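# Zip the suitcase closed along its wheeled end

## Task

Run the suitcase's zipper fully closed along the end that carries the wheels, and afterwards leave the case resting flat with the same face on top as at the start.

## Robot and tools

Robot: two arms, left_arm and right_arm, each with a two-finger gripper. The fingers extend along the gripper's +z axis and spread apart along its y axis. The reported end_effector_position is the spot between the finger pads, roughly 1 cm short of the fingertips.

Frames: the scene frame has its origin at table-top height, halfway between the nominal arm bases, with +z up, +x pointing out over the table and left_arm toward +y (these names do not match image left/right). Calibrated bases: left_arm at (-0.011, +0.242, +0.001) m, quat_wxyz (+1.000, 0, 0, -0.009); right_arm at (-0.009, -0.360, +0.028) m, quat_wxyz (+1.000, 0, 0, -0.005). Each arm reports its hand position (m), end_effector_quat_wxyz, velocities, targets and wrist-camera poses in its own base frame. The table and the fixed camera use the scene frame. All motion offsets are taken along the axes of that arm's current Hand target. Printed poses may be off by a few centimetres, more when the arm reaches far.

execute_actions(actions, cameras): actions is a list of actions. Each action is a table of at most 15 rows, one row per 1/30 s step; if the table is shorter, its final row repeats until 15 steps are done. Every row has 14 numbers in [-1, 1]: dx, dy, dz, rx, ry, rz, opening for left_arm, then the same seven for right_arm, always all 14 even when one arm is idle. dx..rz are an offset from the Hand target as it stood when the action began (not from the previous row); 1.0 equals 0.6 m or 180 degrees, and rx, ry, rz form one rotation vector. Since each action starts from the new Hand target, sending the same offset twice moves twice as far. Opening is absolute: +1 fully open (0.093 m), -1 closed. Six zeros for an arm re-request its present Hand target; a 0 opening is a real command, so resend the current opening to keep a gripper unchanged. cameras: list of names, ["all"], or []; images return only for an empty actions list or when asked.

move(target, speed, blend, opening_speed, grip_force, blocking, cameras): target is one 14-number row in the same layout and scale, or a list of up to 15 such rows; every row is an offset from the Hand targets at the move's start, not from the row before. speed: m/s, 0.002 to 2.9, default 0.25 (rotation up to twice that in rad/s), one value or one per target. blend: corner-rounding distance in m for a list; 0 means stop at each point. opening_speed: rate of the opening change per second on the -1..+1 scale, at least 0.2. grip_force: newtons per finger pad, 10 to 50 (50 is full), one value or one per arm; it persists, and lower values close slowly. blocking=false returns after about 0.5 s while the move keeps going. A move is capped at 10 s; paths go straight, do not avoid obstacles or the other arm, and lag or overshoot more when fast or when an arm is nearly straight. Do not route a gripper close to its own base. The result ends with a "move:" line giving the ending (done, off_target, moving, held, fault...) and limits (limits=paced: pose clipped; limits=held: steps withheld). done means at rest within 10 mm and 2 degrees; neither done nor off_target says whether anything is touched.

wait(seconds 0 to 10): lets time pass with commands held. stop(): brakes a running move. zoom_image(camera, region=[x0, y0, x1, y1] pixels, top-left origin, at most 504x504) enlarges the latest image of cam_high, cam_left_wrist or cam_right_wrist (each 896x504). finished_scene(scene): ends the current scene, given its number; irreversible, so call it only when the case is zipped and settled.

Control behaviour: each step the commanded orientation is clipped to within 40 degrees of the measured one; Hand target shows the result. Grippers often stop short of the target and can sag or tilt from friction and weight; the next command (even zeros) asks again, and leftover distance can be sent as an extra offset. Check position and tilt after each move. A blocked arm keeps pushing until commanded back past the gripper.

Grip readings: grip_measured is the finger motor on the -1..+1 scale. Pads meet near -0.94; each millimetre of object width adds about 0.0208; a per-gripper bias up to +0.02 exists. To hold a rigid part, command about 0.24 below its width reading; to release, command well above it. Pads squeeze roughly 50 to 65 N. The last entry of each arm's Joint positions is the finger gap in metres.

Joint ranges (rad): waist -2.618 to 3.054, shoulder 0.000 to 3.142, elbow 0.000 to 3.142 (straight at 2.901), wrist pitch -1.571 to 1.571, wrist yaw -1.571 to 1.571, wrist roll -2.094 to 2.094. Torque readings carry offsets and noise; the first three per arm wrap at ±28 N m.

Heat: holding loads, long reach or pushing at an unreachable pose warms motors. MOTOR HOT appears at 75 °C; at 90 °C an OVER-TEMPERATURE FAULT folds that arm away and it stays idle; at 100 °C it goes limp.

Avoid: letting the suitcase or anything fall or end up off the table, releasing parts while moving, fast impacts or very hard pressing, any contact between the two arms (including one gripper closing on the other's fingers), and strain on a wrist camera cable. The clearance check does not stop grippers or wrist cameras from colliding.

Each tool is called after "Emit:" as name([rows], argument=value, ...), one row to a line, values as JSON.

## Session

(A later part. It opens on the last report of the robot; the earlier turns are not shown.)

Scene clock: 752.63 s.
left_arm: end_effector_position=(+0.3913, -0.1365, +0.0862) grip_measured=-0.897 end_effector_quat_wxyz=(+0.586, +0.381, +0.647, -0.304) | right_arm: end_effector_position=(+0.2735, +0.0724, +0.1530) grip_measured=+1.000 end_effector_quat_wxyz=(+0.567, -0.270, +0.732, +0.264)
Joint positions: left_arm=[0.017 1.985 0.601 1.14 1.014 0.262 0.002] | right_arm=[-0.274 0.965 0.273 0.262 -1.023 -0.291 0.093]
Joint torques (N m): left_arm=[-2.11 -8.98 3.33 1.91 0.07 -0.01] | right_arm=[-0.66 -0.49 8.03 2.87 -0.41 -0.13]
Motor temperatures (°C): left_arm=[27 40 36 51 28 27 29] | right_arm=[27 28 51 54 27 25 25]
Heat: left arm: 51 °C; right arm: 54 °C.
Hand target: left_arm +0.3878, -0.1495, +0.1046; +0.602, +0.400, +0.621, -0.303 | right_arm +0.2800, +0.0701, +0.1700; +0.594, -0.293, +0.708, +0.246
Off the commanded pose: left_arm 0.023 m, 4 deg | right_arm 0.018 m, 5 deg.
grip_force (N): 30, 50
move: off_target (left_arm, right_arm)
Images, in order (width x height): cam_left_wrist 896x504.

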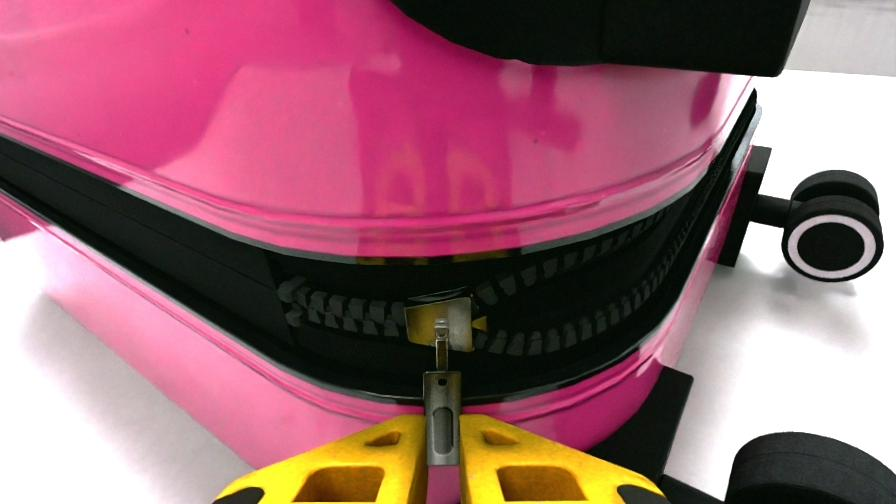

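Emit:
move(target=[-0.0032, -0.027, 0.004, 0, 0, 0, -1, 0, 0, 0, 0, 0, 0, 1], speed=0.05, cameras=["cam_left_wrist"])

Scene clock: 758.00 s.
left_arm: end_effector_position=(+0.3806, -0.1497, +0.0864) grip_measured=-0.897 end_effector_quat_wxyz=(+0.586, +0.381, +0.648, -0.302) | right_arm: end_effector_position=(+0.2735, +0.0724, +0.1530) grip_measured=+1.000 end_effector_quat_wxyz=(+0.567, -0.270, +0.732, +0.264)
Joint positions: left_arm=[-0.029 1.962 0.554 1.177 0.965 0.248 0.002] | right_arm=[-0.274 0.965 0.273 0.262 -1.023 -0.291 0.093]
Joint torques (N m): left_arm=[-1.33 -8.81 2.85 1.96 0.17 0.01] | right_arm=[-0.77 -0.54 8.21 2.85 -0.41 -0.15]
Heat: left arm: 51 °C; right arm: 54 °C.
Hand target: left_arm +0.3749, -0.1598, +0.1046; +0.602, +0.400, +0.621, -0.303 | right_arm +0.2800, +0.0701, +0.1700; +0.594, -0.293, +0.708, +0.246
Off the commanded pose: left_arm 0.022 m, 4 deg | right_arm 0.018 m, 5 deg.
grip_force (N): 30, 50
move: off_target (left_arm, right_arm)
Images, in order (width x height): cam_left_wrist 896x504.

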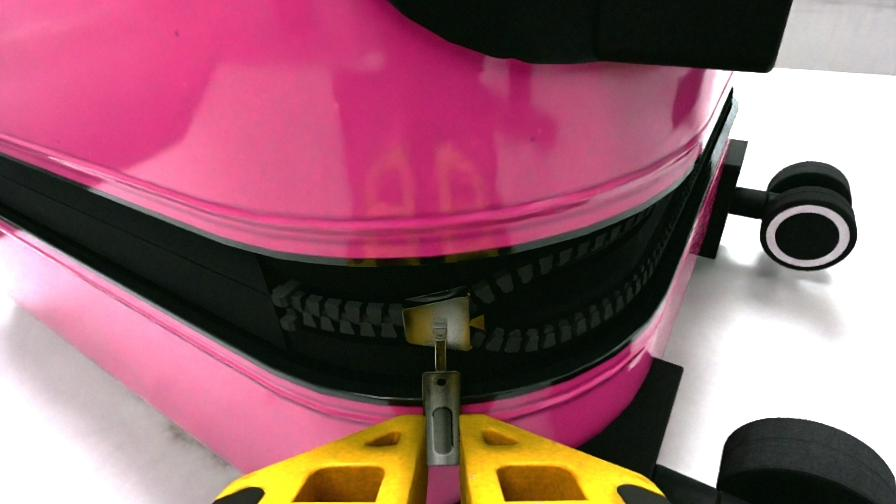

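Emit:
wait(seconds=0.1, cameras=["cam_high", "cam_right_wrist", "cam_left_wrist"])

Scene clock: 761.83 s.
left_arm: end_effector_position=(+0.3806, -0.1497, +0.0864) grip_measured=-0.897 end_effector_quat_wxyz=(+0.586, +0.381, +0.648, -0.302) | right_arm: end_effector_position=(+0.2735, +0.0724, +0.1530) grip_measured=+1.000 end_effector_quat_wxyz=(+0.567, -0.270, +0.732, +0.264)
Joint positions: left_arm=[-0.029 1.962 0.554 1.177 0.965 0.248 0.002] | right_arm=[-0.274 0.965 0.273 0.262 -1.023 -0.291 0.093]
Joint torques (N m): left_arm=[-1.36 -8.83 2.85 1.96 0.17 0.01] | right_arm=[-0.54 -0.58 8.06 2.81 -0.44 -0.14]
Heat: left arm: 51 °C; right arm: 54 °C.
Hand target: left_arm +0.3749, -0.1598, +0.1046; +0.602, +0.400, +0.621, -0.303 | right_arm +0.2800, +0.0701, +0.1700; +0.594, -0.293, +0.708, +0.246
Tool commands: left_gripper/opening=-1.0 right_gripper/opening=+1.0
Off the commanded pose: left_arm 0.022 m, 4 deg | right_arm 0.018 m, 5 deg.
grip_force (N): 30, 50
wait: 0.10 s; at rest from the start

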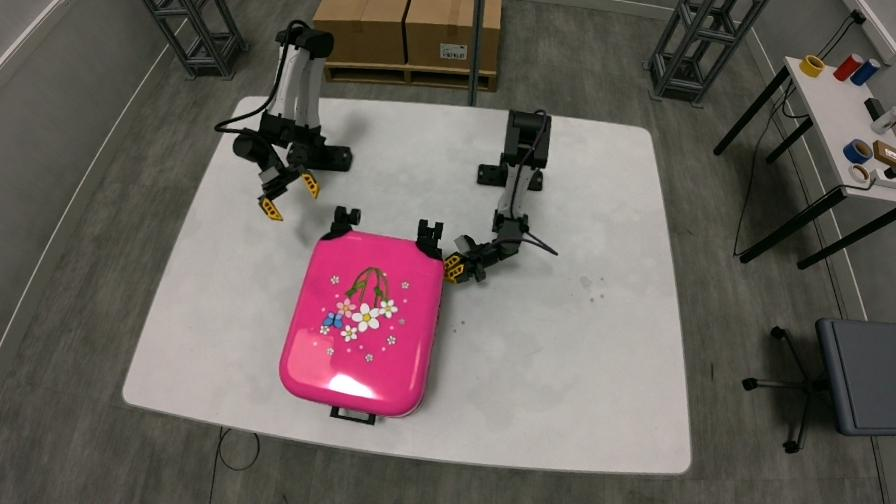

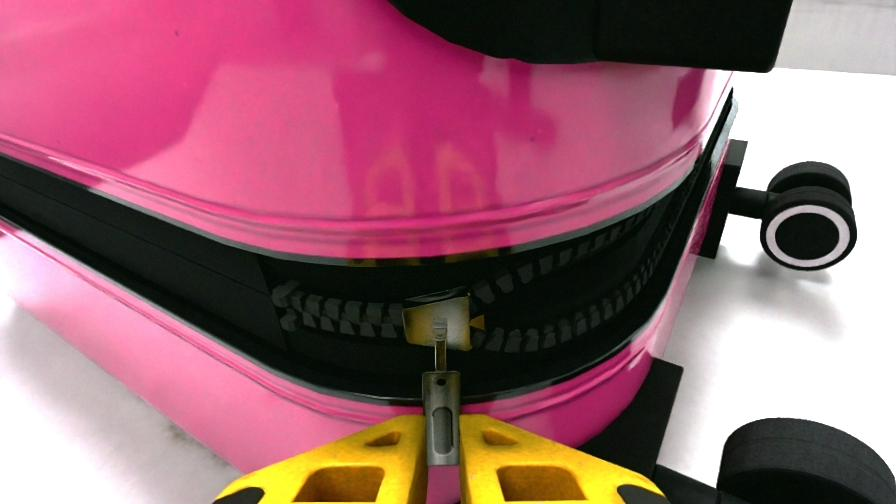

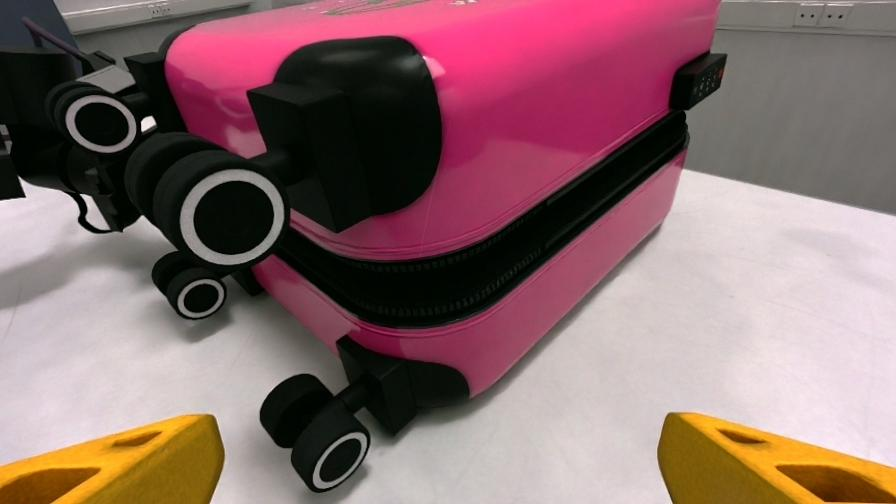

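Emit:
move([
  [0, 0, 0, 0, 0, 0, -1, -0.0185, 0.1532, -0.0392, 0.1378, -0.0146, 0.0181, 1],
  [0, 0, 0, 0, 0, 0, -1, -0.0268, 0.2697, 0.085, 0.2479, -0.0263, 0.0326, 1],
], speed=0.15, blend=[0.03, 0], cameras=["all"])

Scene clock: 811.10 s.
left_arm: end_effector_position=(+0.3806, -0.1497, +0.0864) grip_measured=-0.897 end_effector_quat_wxyz=(+0.586, +0.381, +0.648, -0.302) | right_arm: end_effector_position=(+0.2018, +0.2172, +0.1658) grip_measured=+1.000 end_effector_quat_wxyz=(+0.669, -0.031, +0.743, -0.022)
Joint positions: left_arm=[-0.029 1.962 0.554 1.177 0.965 0.248 0.002] | right_arm=[1.413 1.3 0.448 0.286 1.373 0.482 0.093]
Joint torques (N m): left_arm=[-1.32 -8.83 2.82 1.96 0.17 0.01] | right_arm=[0.21 -2.19 8.12 2.16 0.42 0.25]
Heat: left arm: 52 °C; right arm: 54 °C.
Hand target: left_arm +0.3749, -0.1598, +0.1046; +0.602, +0.400, +0.621, -0.303 | right_arm +0.2032, +0.2221, +0.1769; +0.676, +0.000, +0.737, +0.000
Off the commanded pose: left_arm 0.022 m, 4 deg | right_arm 0.012 m, 4 deg.
grip_force (N): 30, 50
move: off_target (left_arm, right_arm)

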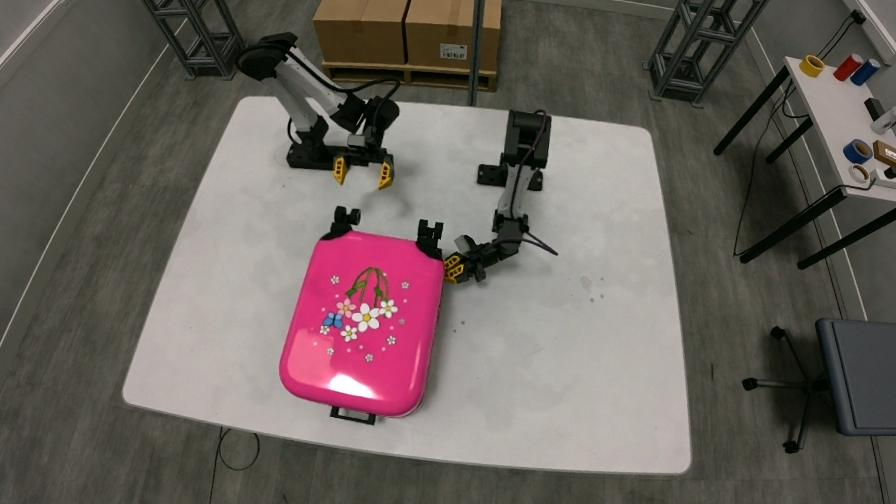

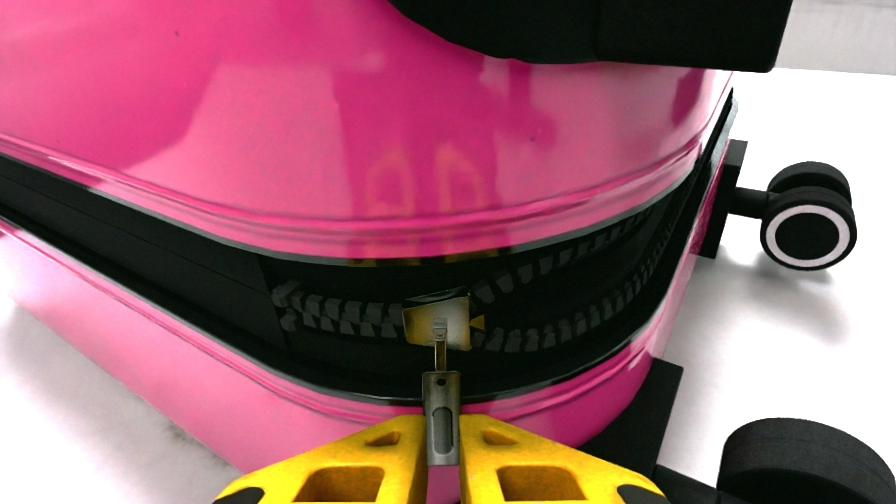

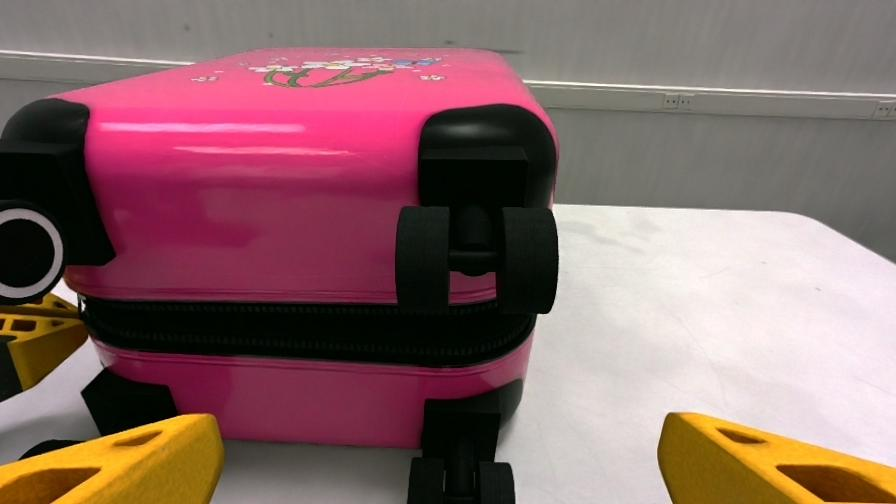

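Emit:
move(target=[0, 0, 0, 0, 0, 0, -1, -0.0035, -0.015, 0.0583, 0, 0, 0.02, 1], speed=0.12, cameras=["cam_right_wrist"])

Scene clock: 826.93 s.
left_arm: end_effector_position=(+0.3806, -0.1497, +0.0864) grip_measured=-0.897 end_effector_quat_wxyz=(+0.586, +0.381, +0.648, -0.302) | right_arm: end_effector_position=(+0.2370, +0.2104, +0.1727) grip_measured=+1.000 end_effector_quat_wxyz=(+0.670, +0.015, +0.742, +0.004)
Joint positions: left_arm=[-0.029 1.962 0.554 1.177 0.965 0.248 0.002] | right_arm=[1.255 1.323 0.417 0.575 1.252 0.341 0.093]
Joint torques (N m): left_arm=[-1.33 -8.84 2.85 1.96 0.17 0.02] | right_arm=[-0.9 -2.45 5.42 2.6 -0.03 -0.09]
Heat: left arm: 51 °C; right arm: 51 °C.
Hand target: left_arm +0.3749, -0.1598, +0.1046; +0.602, +0.400, +0.621, -0.303 | right_arm +0.2382, +0.2131, +0.1760; +0.675, +0.023, +0.737, +0.021
Off the commanded pose: left_arm 0.022 m, 4 deg | right_arm 0.004 m, 2 deg.
grip_force (N): 30, 50
move: off_target (left_arm)
Images, in order (width x height): cam_right_wrist 896x504.

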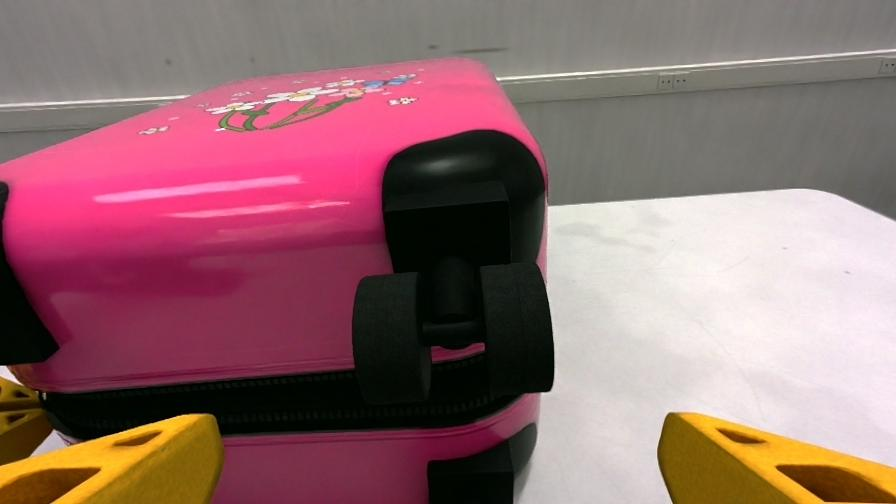

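Emit:
move(target=[0, 0, 0, 0, 0, 0, -1, 0.0022, -0.0015, 0.0895, 0, 0, -0.008, 1], speed=0.1, cameras=["cam_right_wrist", "cam_high"])

Scene clock: 836.17 s.
left_arm: end_effector_position=(+0.3806, -0.1497, +0.0864) grip_measured=-0.897 end_effector_quat_wxyz=(+0.586, +0.381, +0.648, -0.302) | right_arm: end_effector_position=(+0.2861, +0.2051, +0.1549) grip_measured=+1.000 end_effector_quat_wxyz=(+0.662, -0.004, +0.750, -0.012)
Joint positions: left_arm=[-0.029 1.962 0.554 1.177 0.965 0.248 0.002] | right_arm=[1.05 1.467 0.421 0.796 1.048 0.195 0.093]
Joint torques (N m): left_arm=[-1.33 -8.8 2.82 1.96 0.17 0] | right_arm=[-0.55 -3.29 7.45 2.83 -0.03 -0.14]
Heat: left arm: 51 °C; right arm: 52 °C.
Hand target: left_arm +0.3749, -0.1598, +0.1046; +0.602, +0.400, +0.621, -0.303 | right_arm +0.2916, +0.2122, +0.1699; +0.675, +0.014, +0.737, +0.012
Off the commanded pose: left_arm 0.022 m, 4 deg | right_arm 0.017 m, 4 deg.
grip_force (N): 30, 50
move: off_target (left_arm, right_arm)
Images, in order (width x height): cam_high 896x504, cam_right_wrist 896x504.

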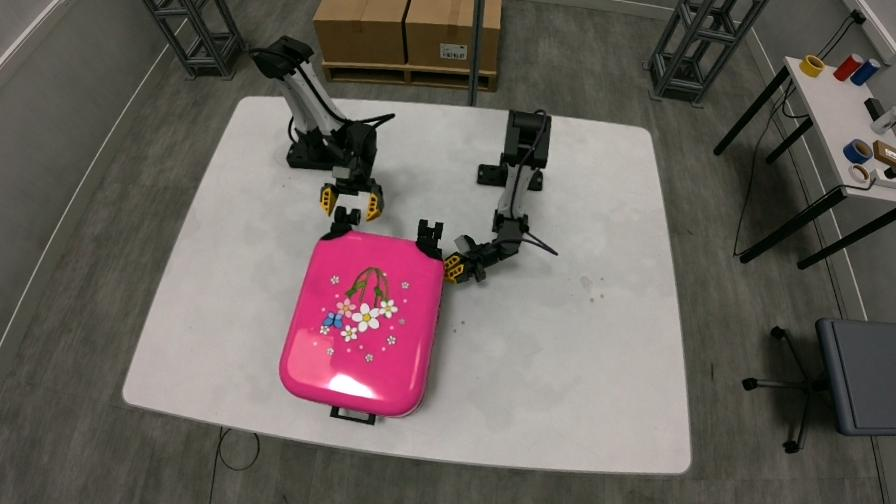

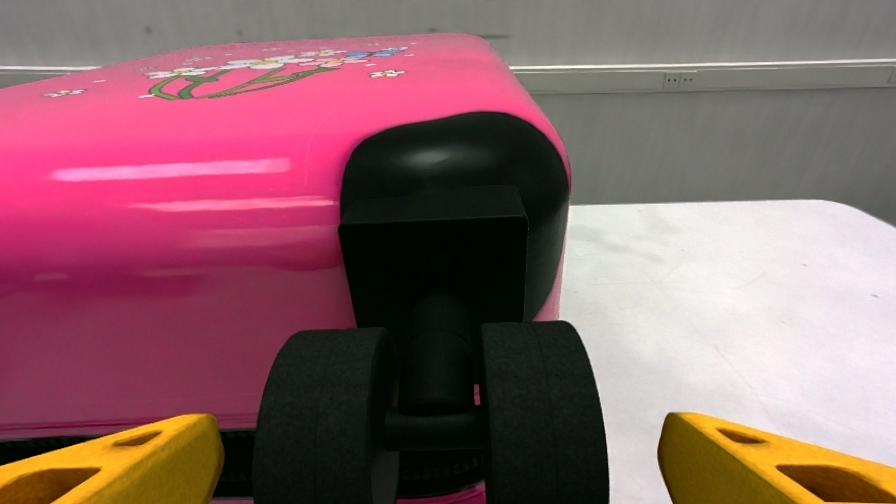

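Emit:
move(target=[0, 0, 0, 0, 0, 0, -1, -0.0203, 0.0058, 0.005, 0, 0, 0, 1], speed=0.08, cameras=["cam_right_wrist"])

Scene clock: 844.03 s.
left_arm: end_effector_position=(+0.3806, -0.1497, +0.0864) grip_measured=-0.897 end_effector_quat_wxyz=(+0.586, +0.381, +0.648, -0.302) | right_arm: end_effector_position=(+0.2918, +0.2126, +0.1684) grip_measured=+1.000 end_effector_quat_wxyz=(+0.669, +0.005, +0.743, +0.001)
Joint positions: left_arm=[-0.029 1.962 0.554 1.177 0.965 0.248 0.002] | right_arm=[1.043 1.467 0.462 0.796 1.039 0.191 0.093]
Joint torques (N m): left_arm=[-1.33 -8.83 2.84 1.96 0.17 0.01] | right_arm=[-0.57 -5.03 7.36 2.2 -0.07 -0.07]
Heat: left arm: 51 °C; right arm: 53 °C.
Hand target: left_arm +0.3749, -0.1598, +0.1046; +0.602, +0.400, +0.621, -0.303 | right_arm +0.2956, +0.2153, +0.1819; +0.675, +0.014, +0.737, +0.012
Off the commanded pose: left_arm 0.022 m, 4 deg | right_arm 0.014 m, 2 deg.
grip_force (N): 30, 50
move: off_target (left_arm, right_arm)
Images, in order (width x height): cam_right_wrist 896x504.

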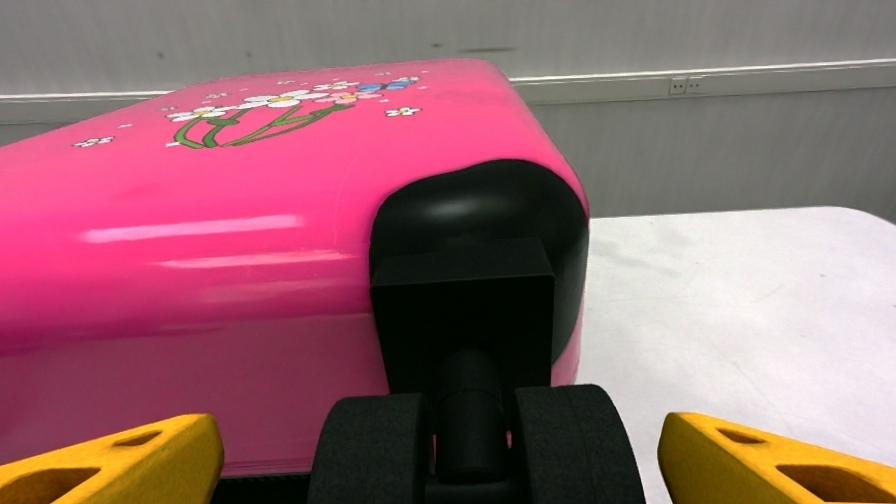

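Emit:
move(target=[0, 0, 0, 0, 0, 0, -1, 0, 0, 0, 0, 0, 0, -0.3], speed=0.08, grip_force=[40, 40], cameras=["all"])

Scene clock: 853.47 s.
left_arm: end_effector_position=(+0.3806, -0.1497, +0.0864) grip_measured=-0.933 end_effector_quat_wxyz=(+0.586, +0.381, +0.648, -0.302) | right_arm: end_effector_position=(+0.2940, +0.2066, +0.1689) grip_measured=+0.085 end_effector_quat_wxyz=(+0.670, +0.012, +0.742, -0.011)
Joint positions: left_arm=[-0.029 1.962 0.554 1.177 0.965 0.248 0] | right_arm=[1.033 1.467 0.462 0.796 1.056 0.181 0.049]
Joint torques (N m): left_arm=[-1.36 -8.84 2.84 1.97 0.17 0.01] | right_arm=[-0.32 -5.41 7.51 2.18 -0.19 0]
Heat: left arm: 51 °C; right arm: 52 °C.
Hand target: left_arm +0.3749, -0.1598, +0.1046; +0.602, +0.400, +0.621, -0.303 | right_arm +0.2956, +0.2153, +0.1819; +0.675, +0.014, +0.737, +0.012
Off the commanded pose: left_arm 0.022 m, 4 deg | right_arm 0.016 m, 3 deg.
grip_force (N): 40, 40
move: off_target (left_arm, right_arm)

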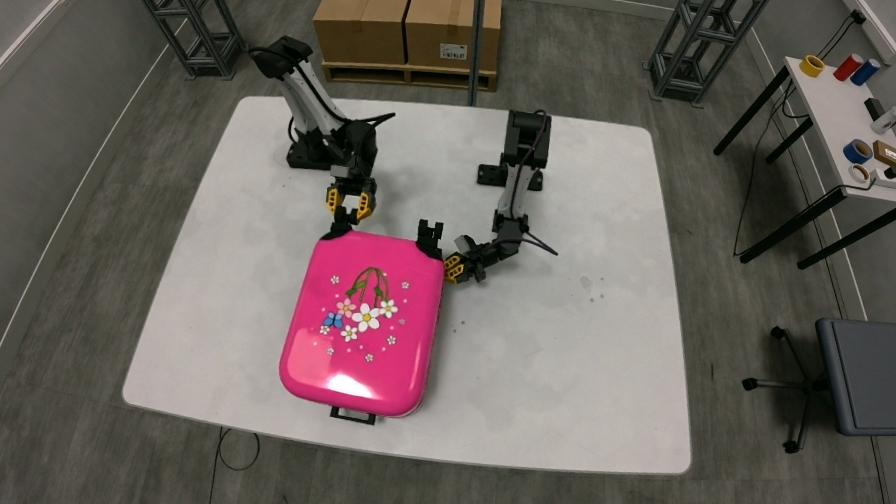

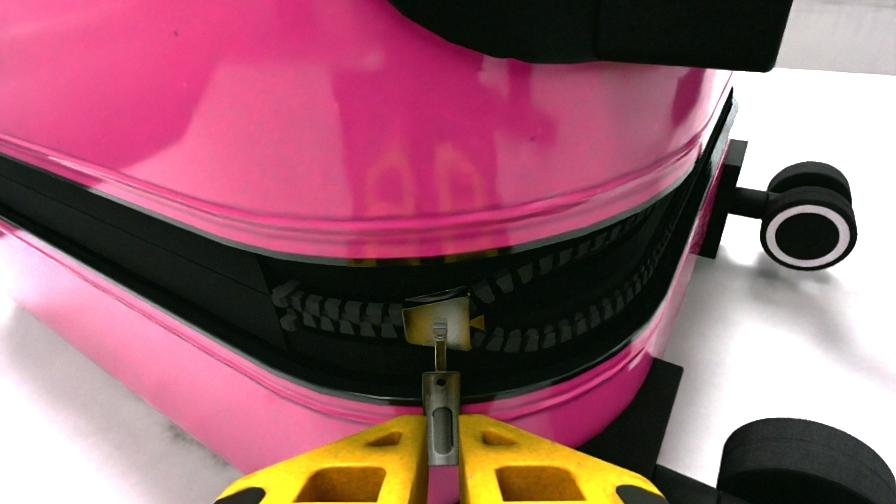

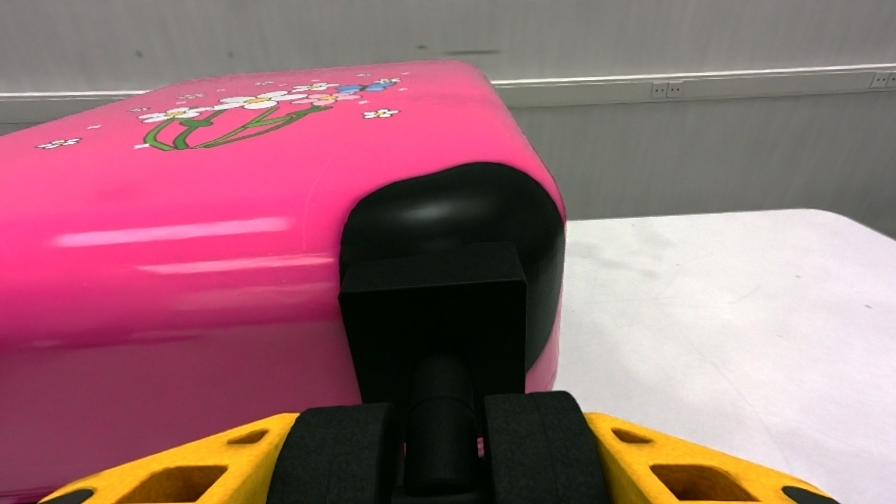

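Emit:
move(target=[-0.003, -0.0282, -0.0012, 0, 0, 0, -1, 0, 0, 0, 0, 0, 0, -0.3], speed=0.05, cameras=["cam_left_wrist", "cam_right_wrist"])

Scene clock: 861.13 s.
left_arm: end_effector_position=(+0.3774, -0.1498, +0.0869) grip_measured=-0.934 end_effector_quat_wxyz=(+0.595, +0.365, +0.660, -0.279) | right_arm: end_effector_position=(+0.2940, +0.2066, +0.1689) grip_measured=+0.081 end_effector_quat_wxyz=(+0.670, +0.012, +0.742, -0.011)
Joint positions: left_arm=[-0.052 1.936 0.505 1.215 0.881 0.234 0] | right_arm=[1.033 1.467 0.462 0.796 1.056 0.181 0.049]
Joint torques (N m): left_arm=[-1.96 -8.62 1.88 2 0.7 0.09] | right_arm=[-0.43 -5.42 7.34 2.16 -0.2 -0.08]
Heat: left arm: 51 °C; right arm: 52 °C.
Hand target: left_arm +0.3599, -0.1679, +0.1047; +0.602, +0.400, +0.621, -0.303 | right_arm +0.2956, +0.2153, +0.1819; +0.675, +0.014, +0.737, +0.012
Off the commanded pose: left_arm 0.031 m, 7 deg | right_arm 0.016 m, 3 deg.
grip_force (N): 40, 40
move: off_target (left_arm, right_arm)
Images, in order (width x height): cam_left_wrist 896x504, cam_right_wrist 896x504.

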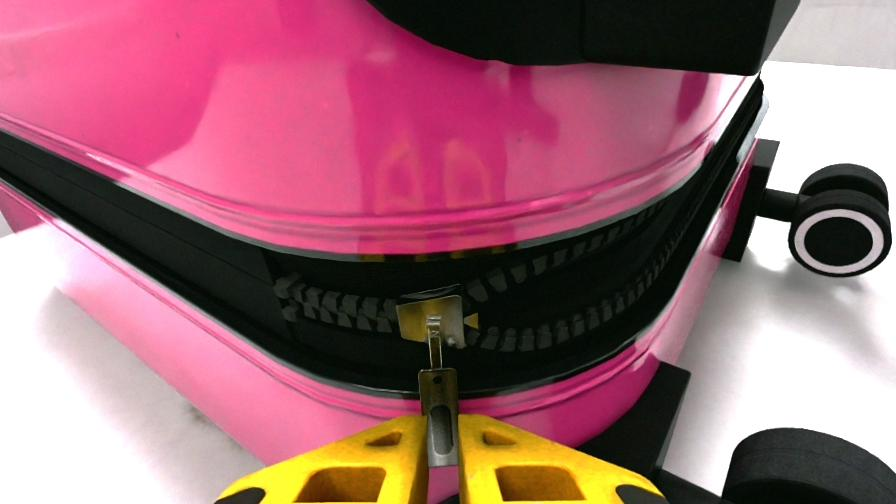

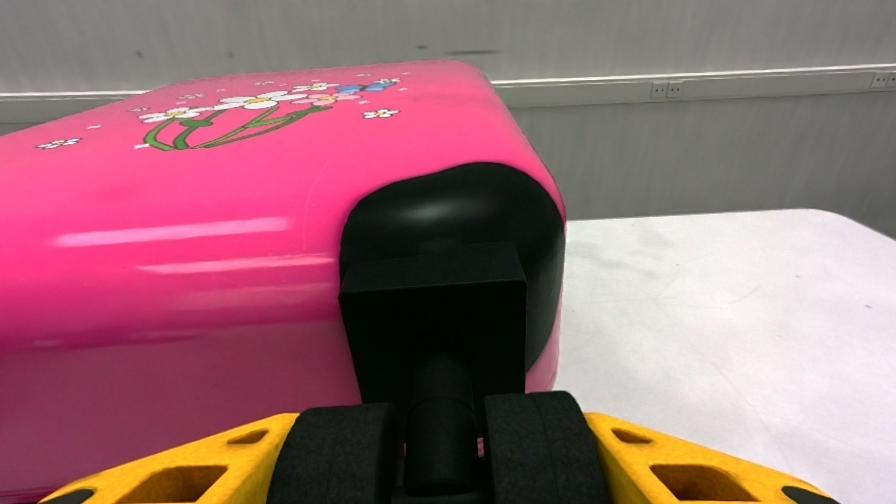

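Emit:
move(target=[-0.0042, -0.0387, 0.0003, 0, 0, 0, -1, 0, 0, 0, 0, 0, 0, -0.3], speed=0.05, cameras=["cam_left_wrist", "cam_right_wrist"])

Scene clock: 869.23 s.
left_arm: end_effector_position=(+0.3706, -0.1493, +0.0868) grip_measured=-0.934 end_effector_quat_wxyz=(+0.604, +0.343, +0.674, -0.253) | right_arm: end_effector_position=(+0.2920, +0.2079, +0.1701) grip_measured=+0.081 end_effector_quat_wxyz=(+0.671, +0.009, +0.741, -0.012)
Joint positions: left_arm=[-0.085 1.903 0.436 1.266 0.772 0.216 0] | right_arm=[1.042 1.464 0.462 0.796 1.063 0.175 0.049]
Joint torques (N m): left_arm=[-3.14 -8.24 1.06 2.06 1.24 0.16] | right_arm=[-0.49 -5.07 7.47 2.11 -0.22 0.07]
Heat: left arm: 50 °C; right arm: 51 °C.
Hand target: left_arm +0.3399, -0.1799, +0.1047; +0.602, +0.400, +0.621, -0.303 | right_arm +0.2956, +0.2153, +0.1819; +0.675, +0.014, +0.737, +0.012
Off the commanded pose: left_arm 0.047 m, 11 deg | right_arm 0.014 m, 3 deg.
grip_force (N): 40, 40
move: off_target (left_arm, right_arm)
Images, in order (width x height): cam_left_wrist 896x504, cam_right_wrist 896x504.

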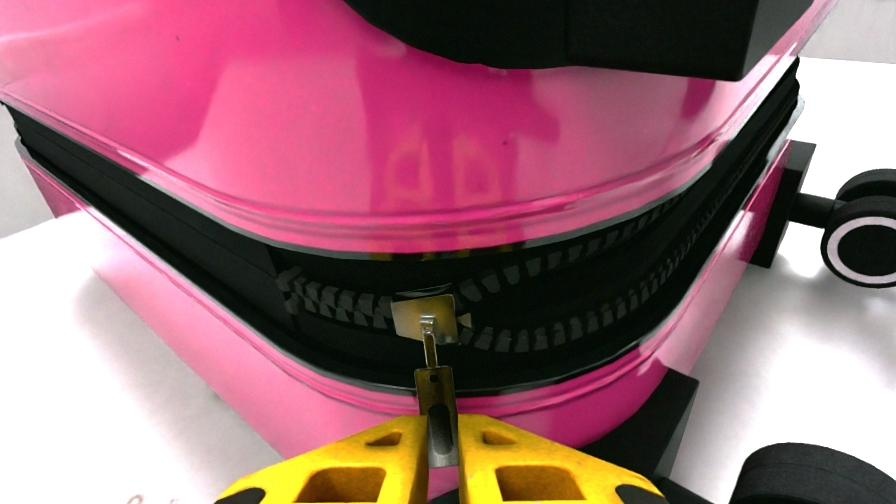

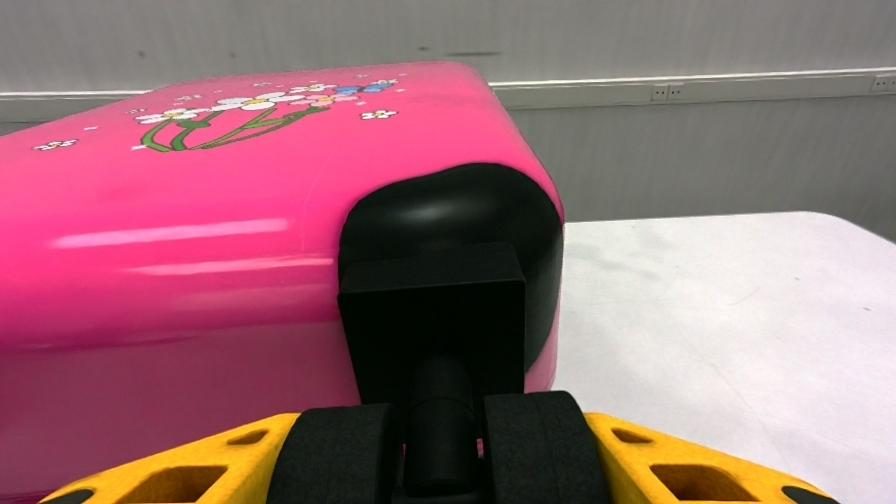

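Emit:
zoom_image(camera="cam_left_wrist", region=[260, 230, 520, 480])

Scaled by 1.938.

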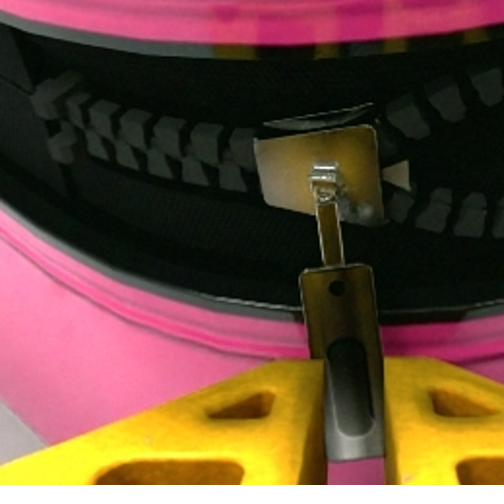

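Emit:
move(target=[-0.0042, -0.0387, 0.0003, 0, 0, 0, -1, 0, 0, 0, 0, 0, 0, -0.3], speed=0.05, cameras=["cam_left_wrist", "cam_right_wrist"])

Scene clock: 882.67 s.
left_arm: end_effector_position=(+0.3595, -0.1505, +0.0898) grip_measured=-0.979 end_effector_quat_wxyz=(+0.615, +0.326, +0.680, -0.230) | right_arm: end_effector_position=(+0.2919, +0.2080, +0.1709) grip_measured=+0.081 end_effector_quat_wxyz=(+0.671, +0.009, +0.741, -0.012)
Joint positions: left_arm=[-0.123 1.864 0.362 1.326 0.675 0.2 0] | right_arm=[1.042 1.461 0.462 0.796 1.062 0.172 0.049]
Joint torques (N m): left_arm=[-4.3 -7.57 0.62 2.04 1.61 0.17] | right_arm=[-0.27 -4.64 7.42 2.16 -0.3 0.08]
Motor temperatures (°C): left_arm=[28 44 33 51 30 27 30] | right_arm=[27 32 46 50 27 25 26]
Heat: left arm: 51 °C; right arm: 50 °C.
Hand target: left_arm +0.3198, -0.1919, +0.1047; +0.602, +0.400, +0.621, -0.303 | right_arm +0.2956, +0.2153, +0.1819; +0.675, +0.014, +0.737, +0.012
Off the commanded pose: left_arm 0.059 m, 14 deg | right_arm 0.014 m, 3 deg.
grip_force (N): 40, 40
move: off_target (left_arm, right_arm)
Images, in order (width x height): cam_left_wrist 896x504, cam_right_wrist 896x504.

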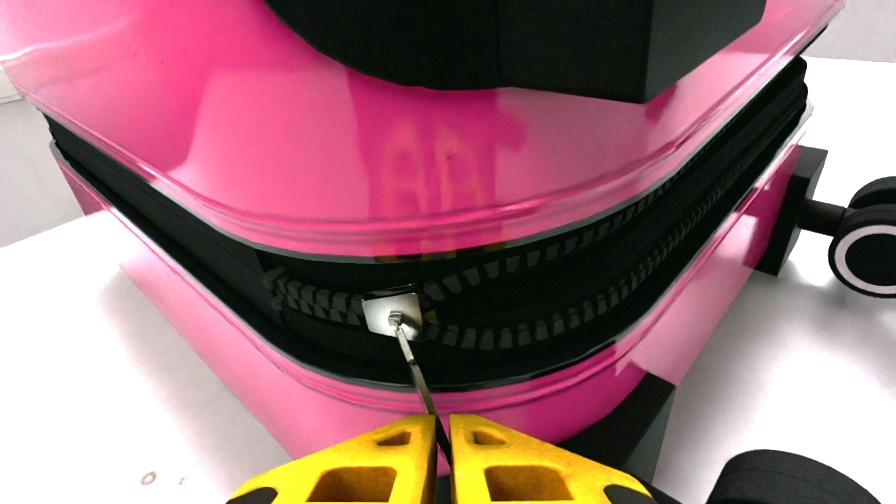

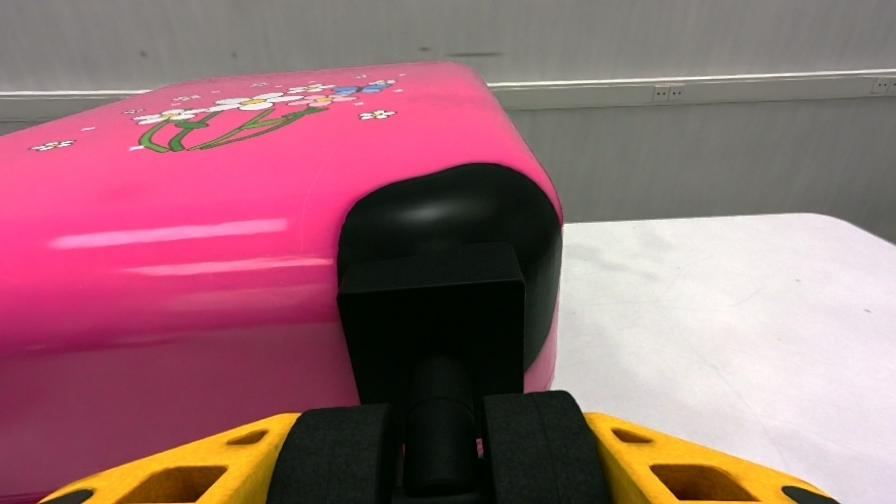

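Emit:
zoom_image(camera="cam_left_wrist", region=[240, 230, 500, 480])

Scaled by 1.938.

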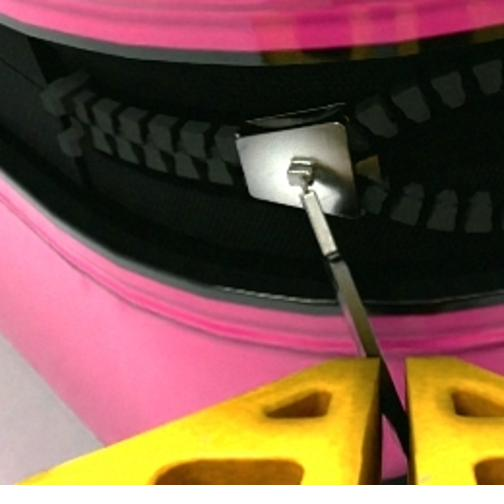

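Emit:
move(target=[-0.0372, 0.0005, 0.0024, 0, 0, 0, -1, 0, 0, 0, 0, 0, 0, -0.3], speed=0.05, grip_force=[50, 40], cameras=["cam_left_wrist", "cam_right_wrist"])

Scene clock: 902.13 s.
left_arm: end_effector_position=(+0.3551, -0.1514, +0.0956) grip_measured=-0.979 end_effector_quat_wxyz=(+0.598, +0.317, +0.698, -0.232) | right_arm: end_effector_position=(+0.2919, +0.2080, +0.1709) grip_measured=+0.081 end_effector_quat_wxyz=(+0.671, +0.009, +0.741, -0.012)
Joint positions: left_arm=[-0.137 1.755 0.356 1.175 0.648 0.193 0] | right_arm=[1.042 1.461 0.462 0.796 1.062 0.172 0.049]
Joint torques (N m): left_arm=[-4.42 -8.9 3.04 2.15 1.74 0.24] | right_arm=[-0.34 -4.75 7.57 2.13 -0.25 0.09]
Heat: left arm: 49 °C; right arm: 50 °C.
Hand target: left_arm +0.3198, -0.1959, +0.1267; +0.602, +0.400, +0.621, -0.303 | right_arm +0.2956, +0.2153, +0.1819; +0.675, +0.014, +0.737, +0.012
Off the commanded pose: left_arm 0.065 m, 15 deg | right_arm 0.014 m, 3 deg.
grip_force (N): 50, 40
move: off_target (left_arm, right_arm)
Images, in order (width x height): cam_left_wrist 896x504, cam_right_wrist 896x504.

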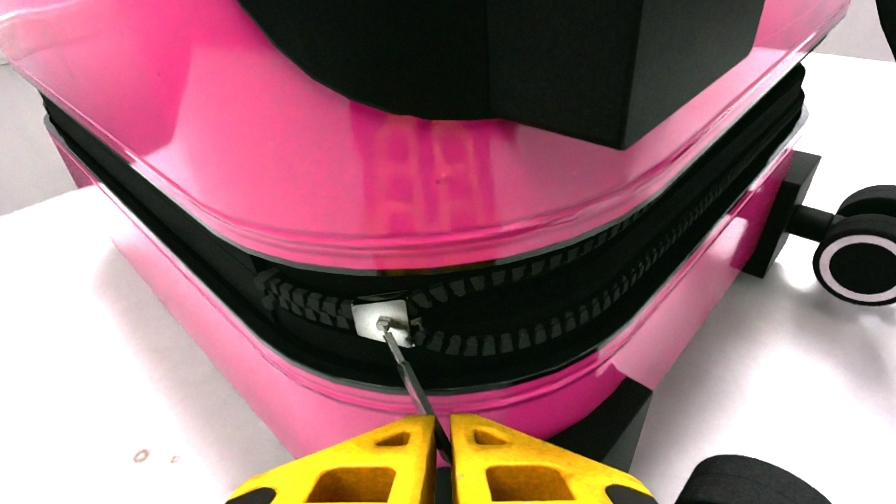

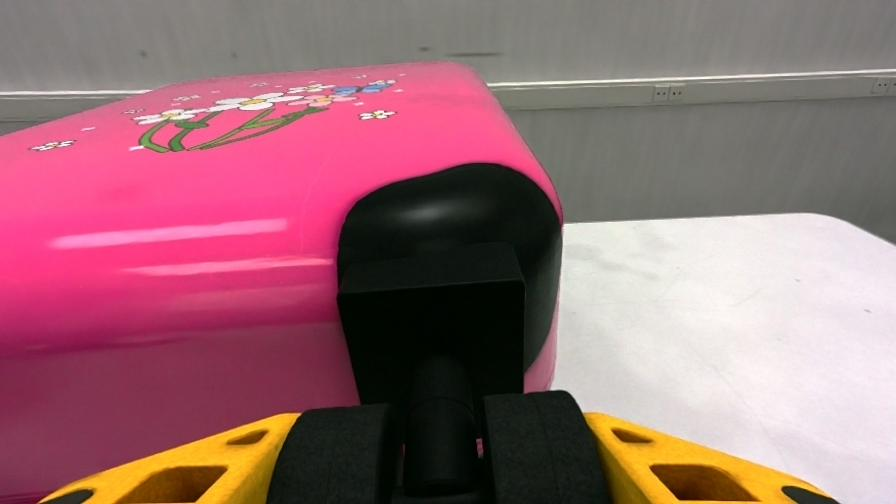

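Emit:
move(target=[-0.0532, -0.0142, 0.0128, 0, 0, 0, -1, 0, 0, 0, 0, 0, 0, -0.3], speed=0.05, cameras=["cam_left_wrist", "cam_right_wrist"])

Scene clock: 912.57 s.
left_arm: end_effector_position=(+0.3164, -0.1998, +0.1299) grip_measured=-0.984 end_effector_quat_wxyz=(+0.581, +0.380, +0.658, -0.293) | right_arm: end_effector_position=(+0.2923, +0.2091, +0.1707) grip_measured=+0.081 end_effector_quat_wxyz=(+0.671, +0.006, +0.742, -0.009)
Joint positions: left_arm=[-0.263 1.556 0.356 0.994 0.718 0.193 0] | right_arm=[1.04 1.461 0.462 0.796 1.053 0.172 0.049]
Joint torques (N m): left_arm=[-1.01 -6.78 7.68 1.8 0.34 0.04] | right_arm=[-0.21 -4.79 7.54 2.14 -0.16 0.11]
Heat: left arm: 50 °C; right arm: 49 °C.
Hand target: left_arm +0.3149, -0.2110, +0.1567; +0.602, +0.400, +0.621, -0.303 | right_arm +0.2956, +0.2153, +0.1819; +0.675, +0.014, +0.737, +0.012
Off the commanded pose: left_arm 0.029 m, 5 deg | right_arm 0.013 m, 3 deg.
grip_force (N): 50, 40
move: off_target (left_arm, right_arm)
Images, in order (width x height): cam_left_wrist 896x504, cam_right_wrist 896x504.

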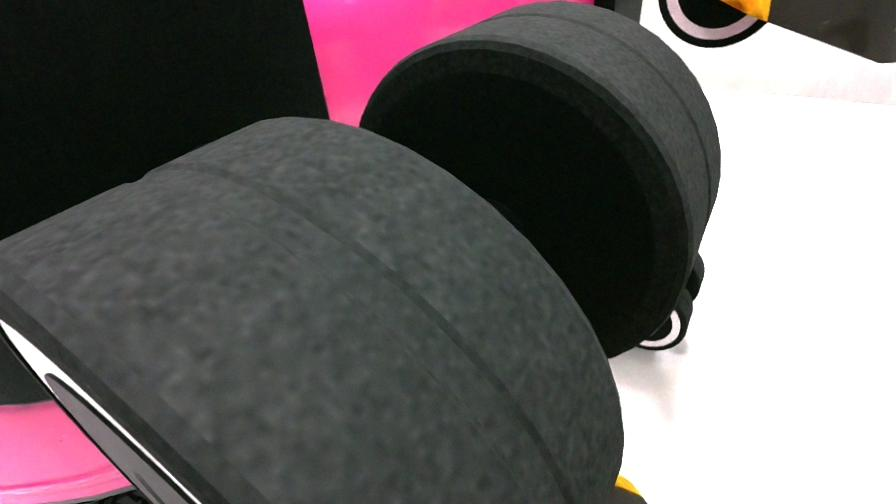

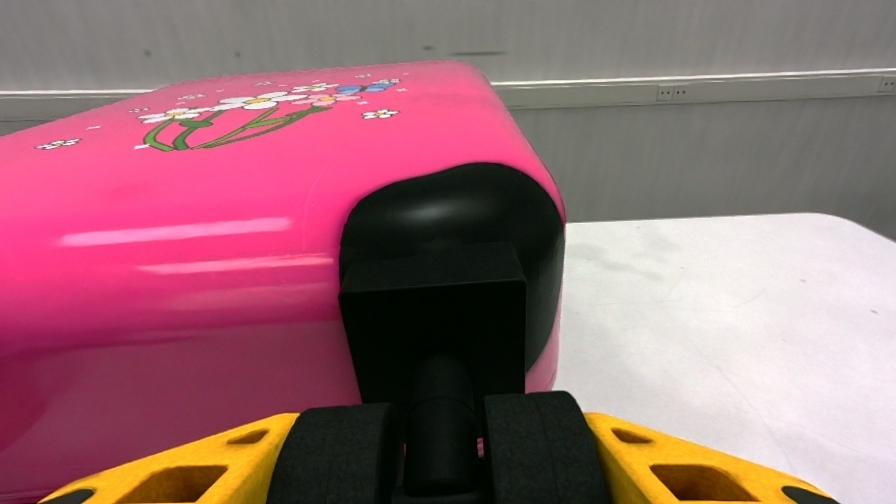

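Emit:
move(target=[0, 0, -0.1667, 0, 0, 0, -1, 0, 0, 0, 0, 0, 0, -0.3], speed=0.08, cameras=["all"])

Scene clock: 946.70 s.
left_arm: end_effector_position=(+0.2664, -0.1249, +0.1593) grip_measured=-0.984 end_effector_quat_wxyz=(+0.594, +0.387, +0.634, -0.308) | right_arm: end_effector_position=(+0.2923, +0.2091, +0.1707) grip_measured=+0.081 end_effector_quat_wxyz=(+0.671, +0.006, +0.742, -0.009)
Joint positions: left_arm=[0.103 1.162 0.227 0.695 1.119 0.286 0] | right_arm=[1.04 1.461 0.462 0.796 1.053 0.172 0.049]
Joint torques (N m): left_arm=[0.75 -3.28 6.09 1.38 0.22 0.23] | right_arm=[-0.57 -4.89 7.61 2.09 -0.17 0.11]
Heat: left arm: 48 °C; right arm: 48 °C.
Hand target: left_arm +0.2644, -0.1252, +0.1660; +0.602, +0.400, +0.621, -0.303 | right_arm +0.2956, +0.2153, +0.1819; +0.675, +0.014, +0.737, +0.012
Off the commanded pose: left_arm 0.007 m, 2 deg | right_arm 0.013 m, 3 deg.
grip_force (N): 50, 40
move: off_target (right_arm)

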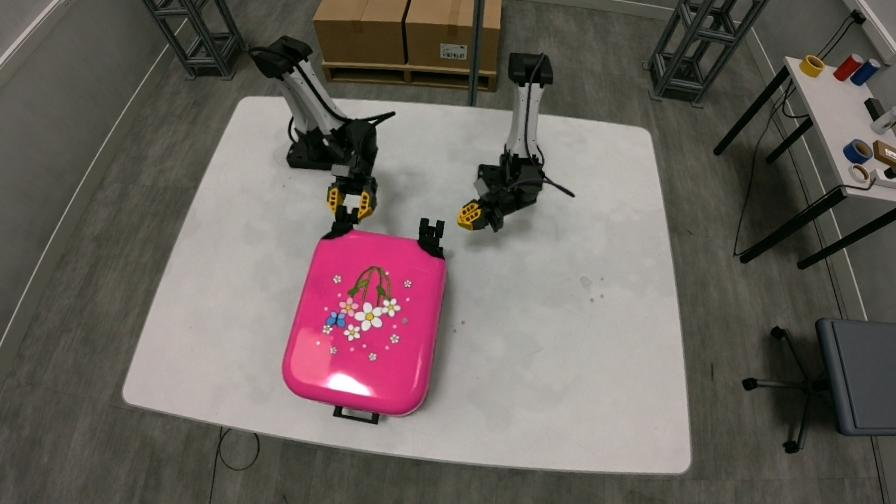

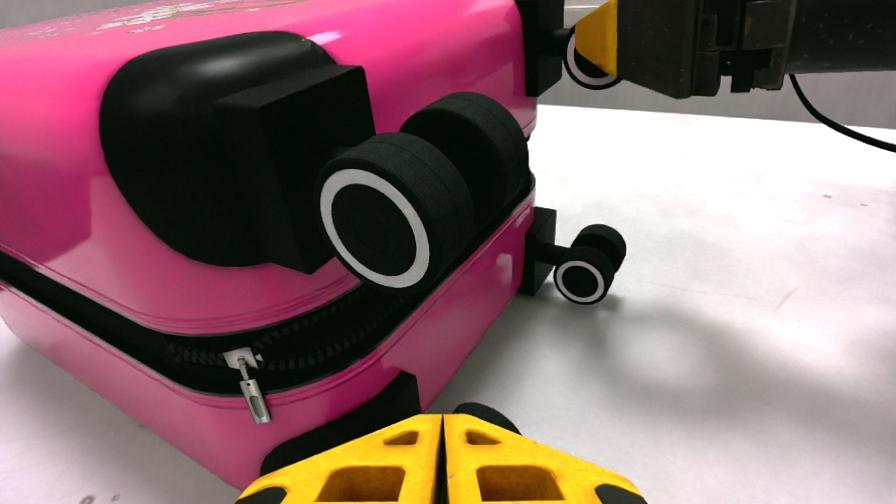

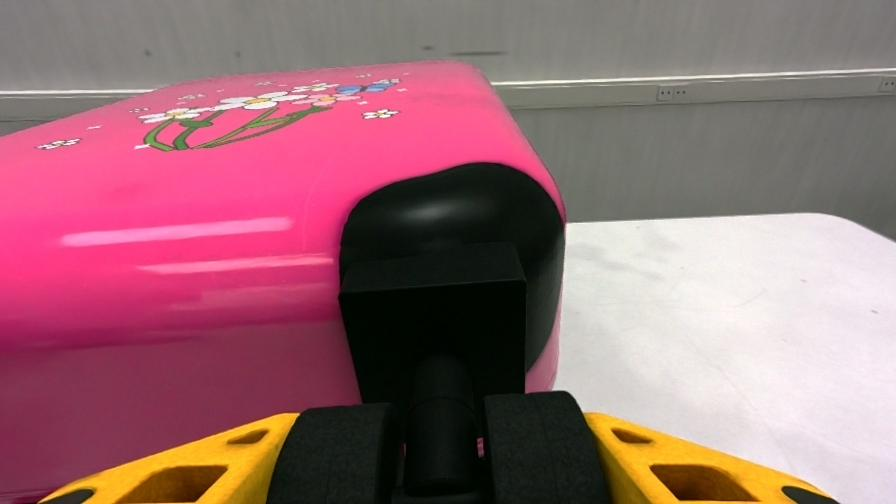

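Emit:
move(target=[0, 0, -0.1, 0, 0, 0, -1, 0, 0, 0, 0, 0, 0, 1], speed=0.15)

Scene clock: 999.73 s.
left_arm: end_effector_position=(+0.2301, -0.0770, +0.1586) grip_measured=-0.984 end_effector_quat_wxyz=(+0.594, +0.382, +0.635, -0.314) | right_arm: end_effector_position=(+0.2924, +0.2117, +0.1708) grip_measured=+1.000 end_effector_quat_wxyz=(+0.670, +0.002, +0.742, -0.003)
Joint positions: left_arm=[0.434 0.998 0.304 -0.044 1.425 0.788 0] | right_arm=[1.04 1.461 0.463 0.796 1.039 0.172 0.093]
Joint torques (N m): left_arm=[0.72 -0.85 9.29 0.99 0.48 0.25] | right_arm=[-0.35 -4.93 7.46 2.17 -0.1 0.12]
Motor temperatures (°C): left_arm=[27 37 35 45 29 27 29] | right_arm=[27 35 46 47 27 25 27]
Heat: left arm: 45 °C; right arm: 47 °C.
Hand target: left_arm +0.2341, -0.0737, +0.1716; +0.602, +0.400, +0.621, -0.303 | right_arm +0.2956, +0.2153, +0.1819; +0.675, +0.014, +0.737, +0.012
Off the commanded pose: left_arm 0.014 m, 3 deg | right_arm 0.012 m, 2 deg.
grip_force (N): 50, 40
move: off_target (left_arm, right_arm)


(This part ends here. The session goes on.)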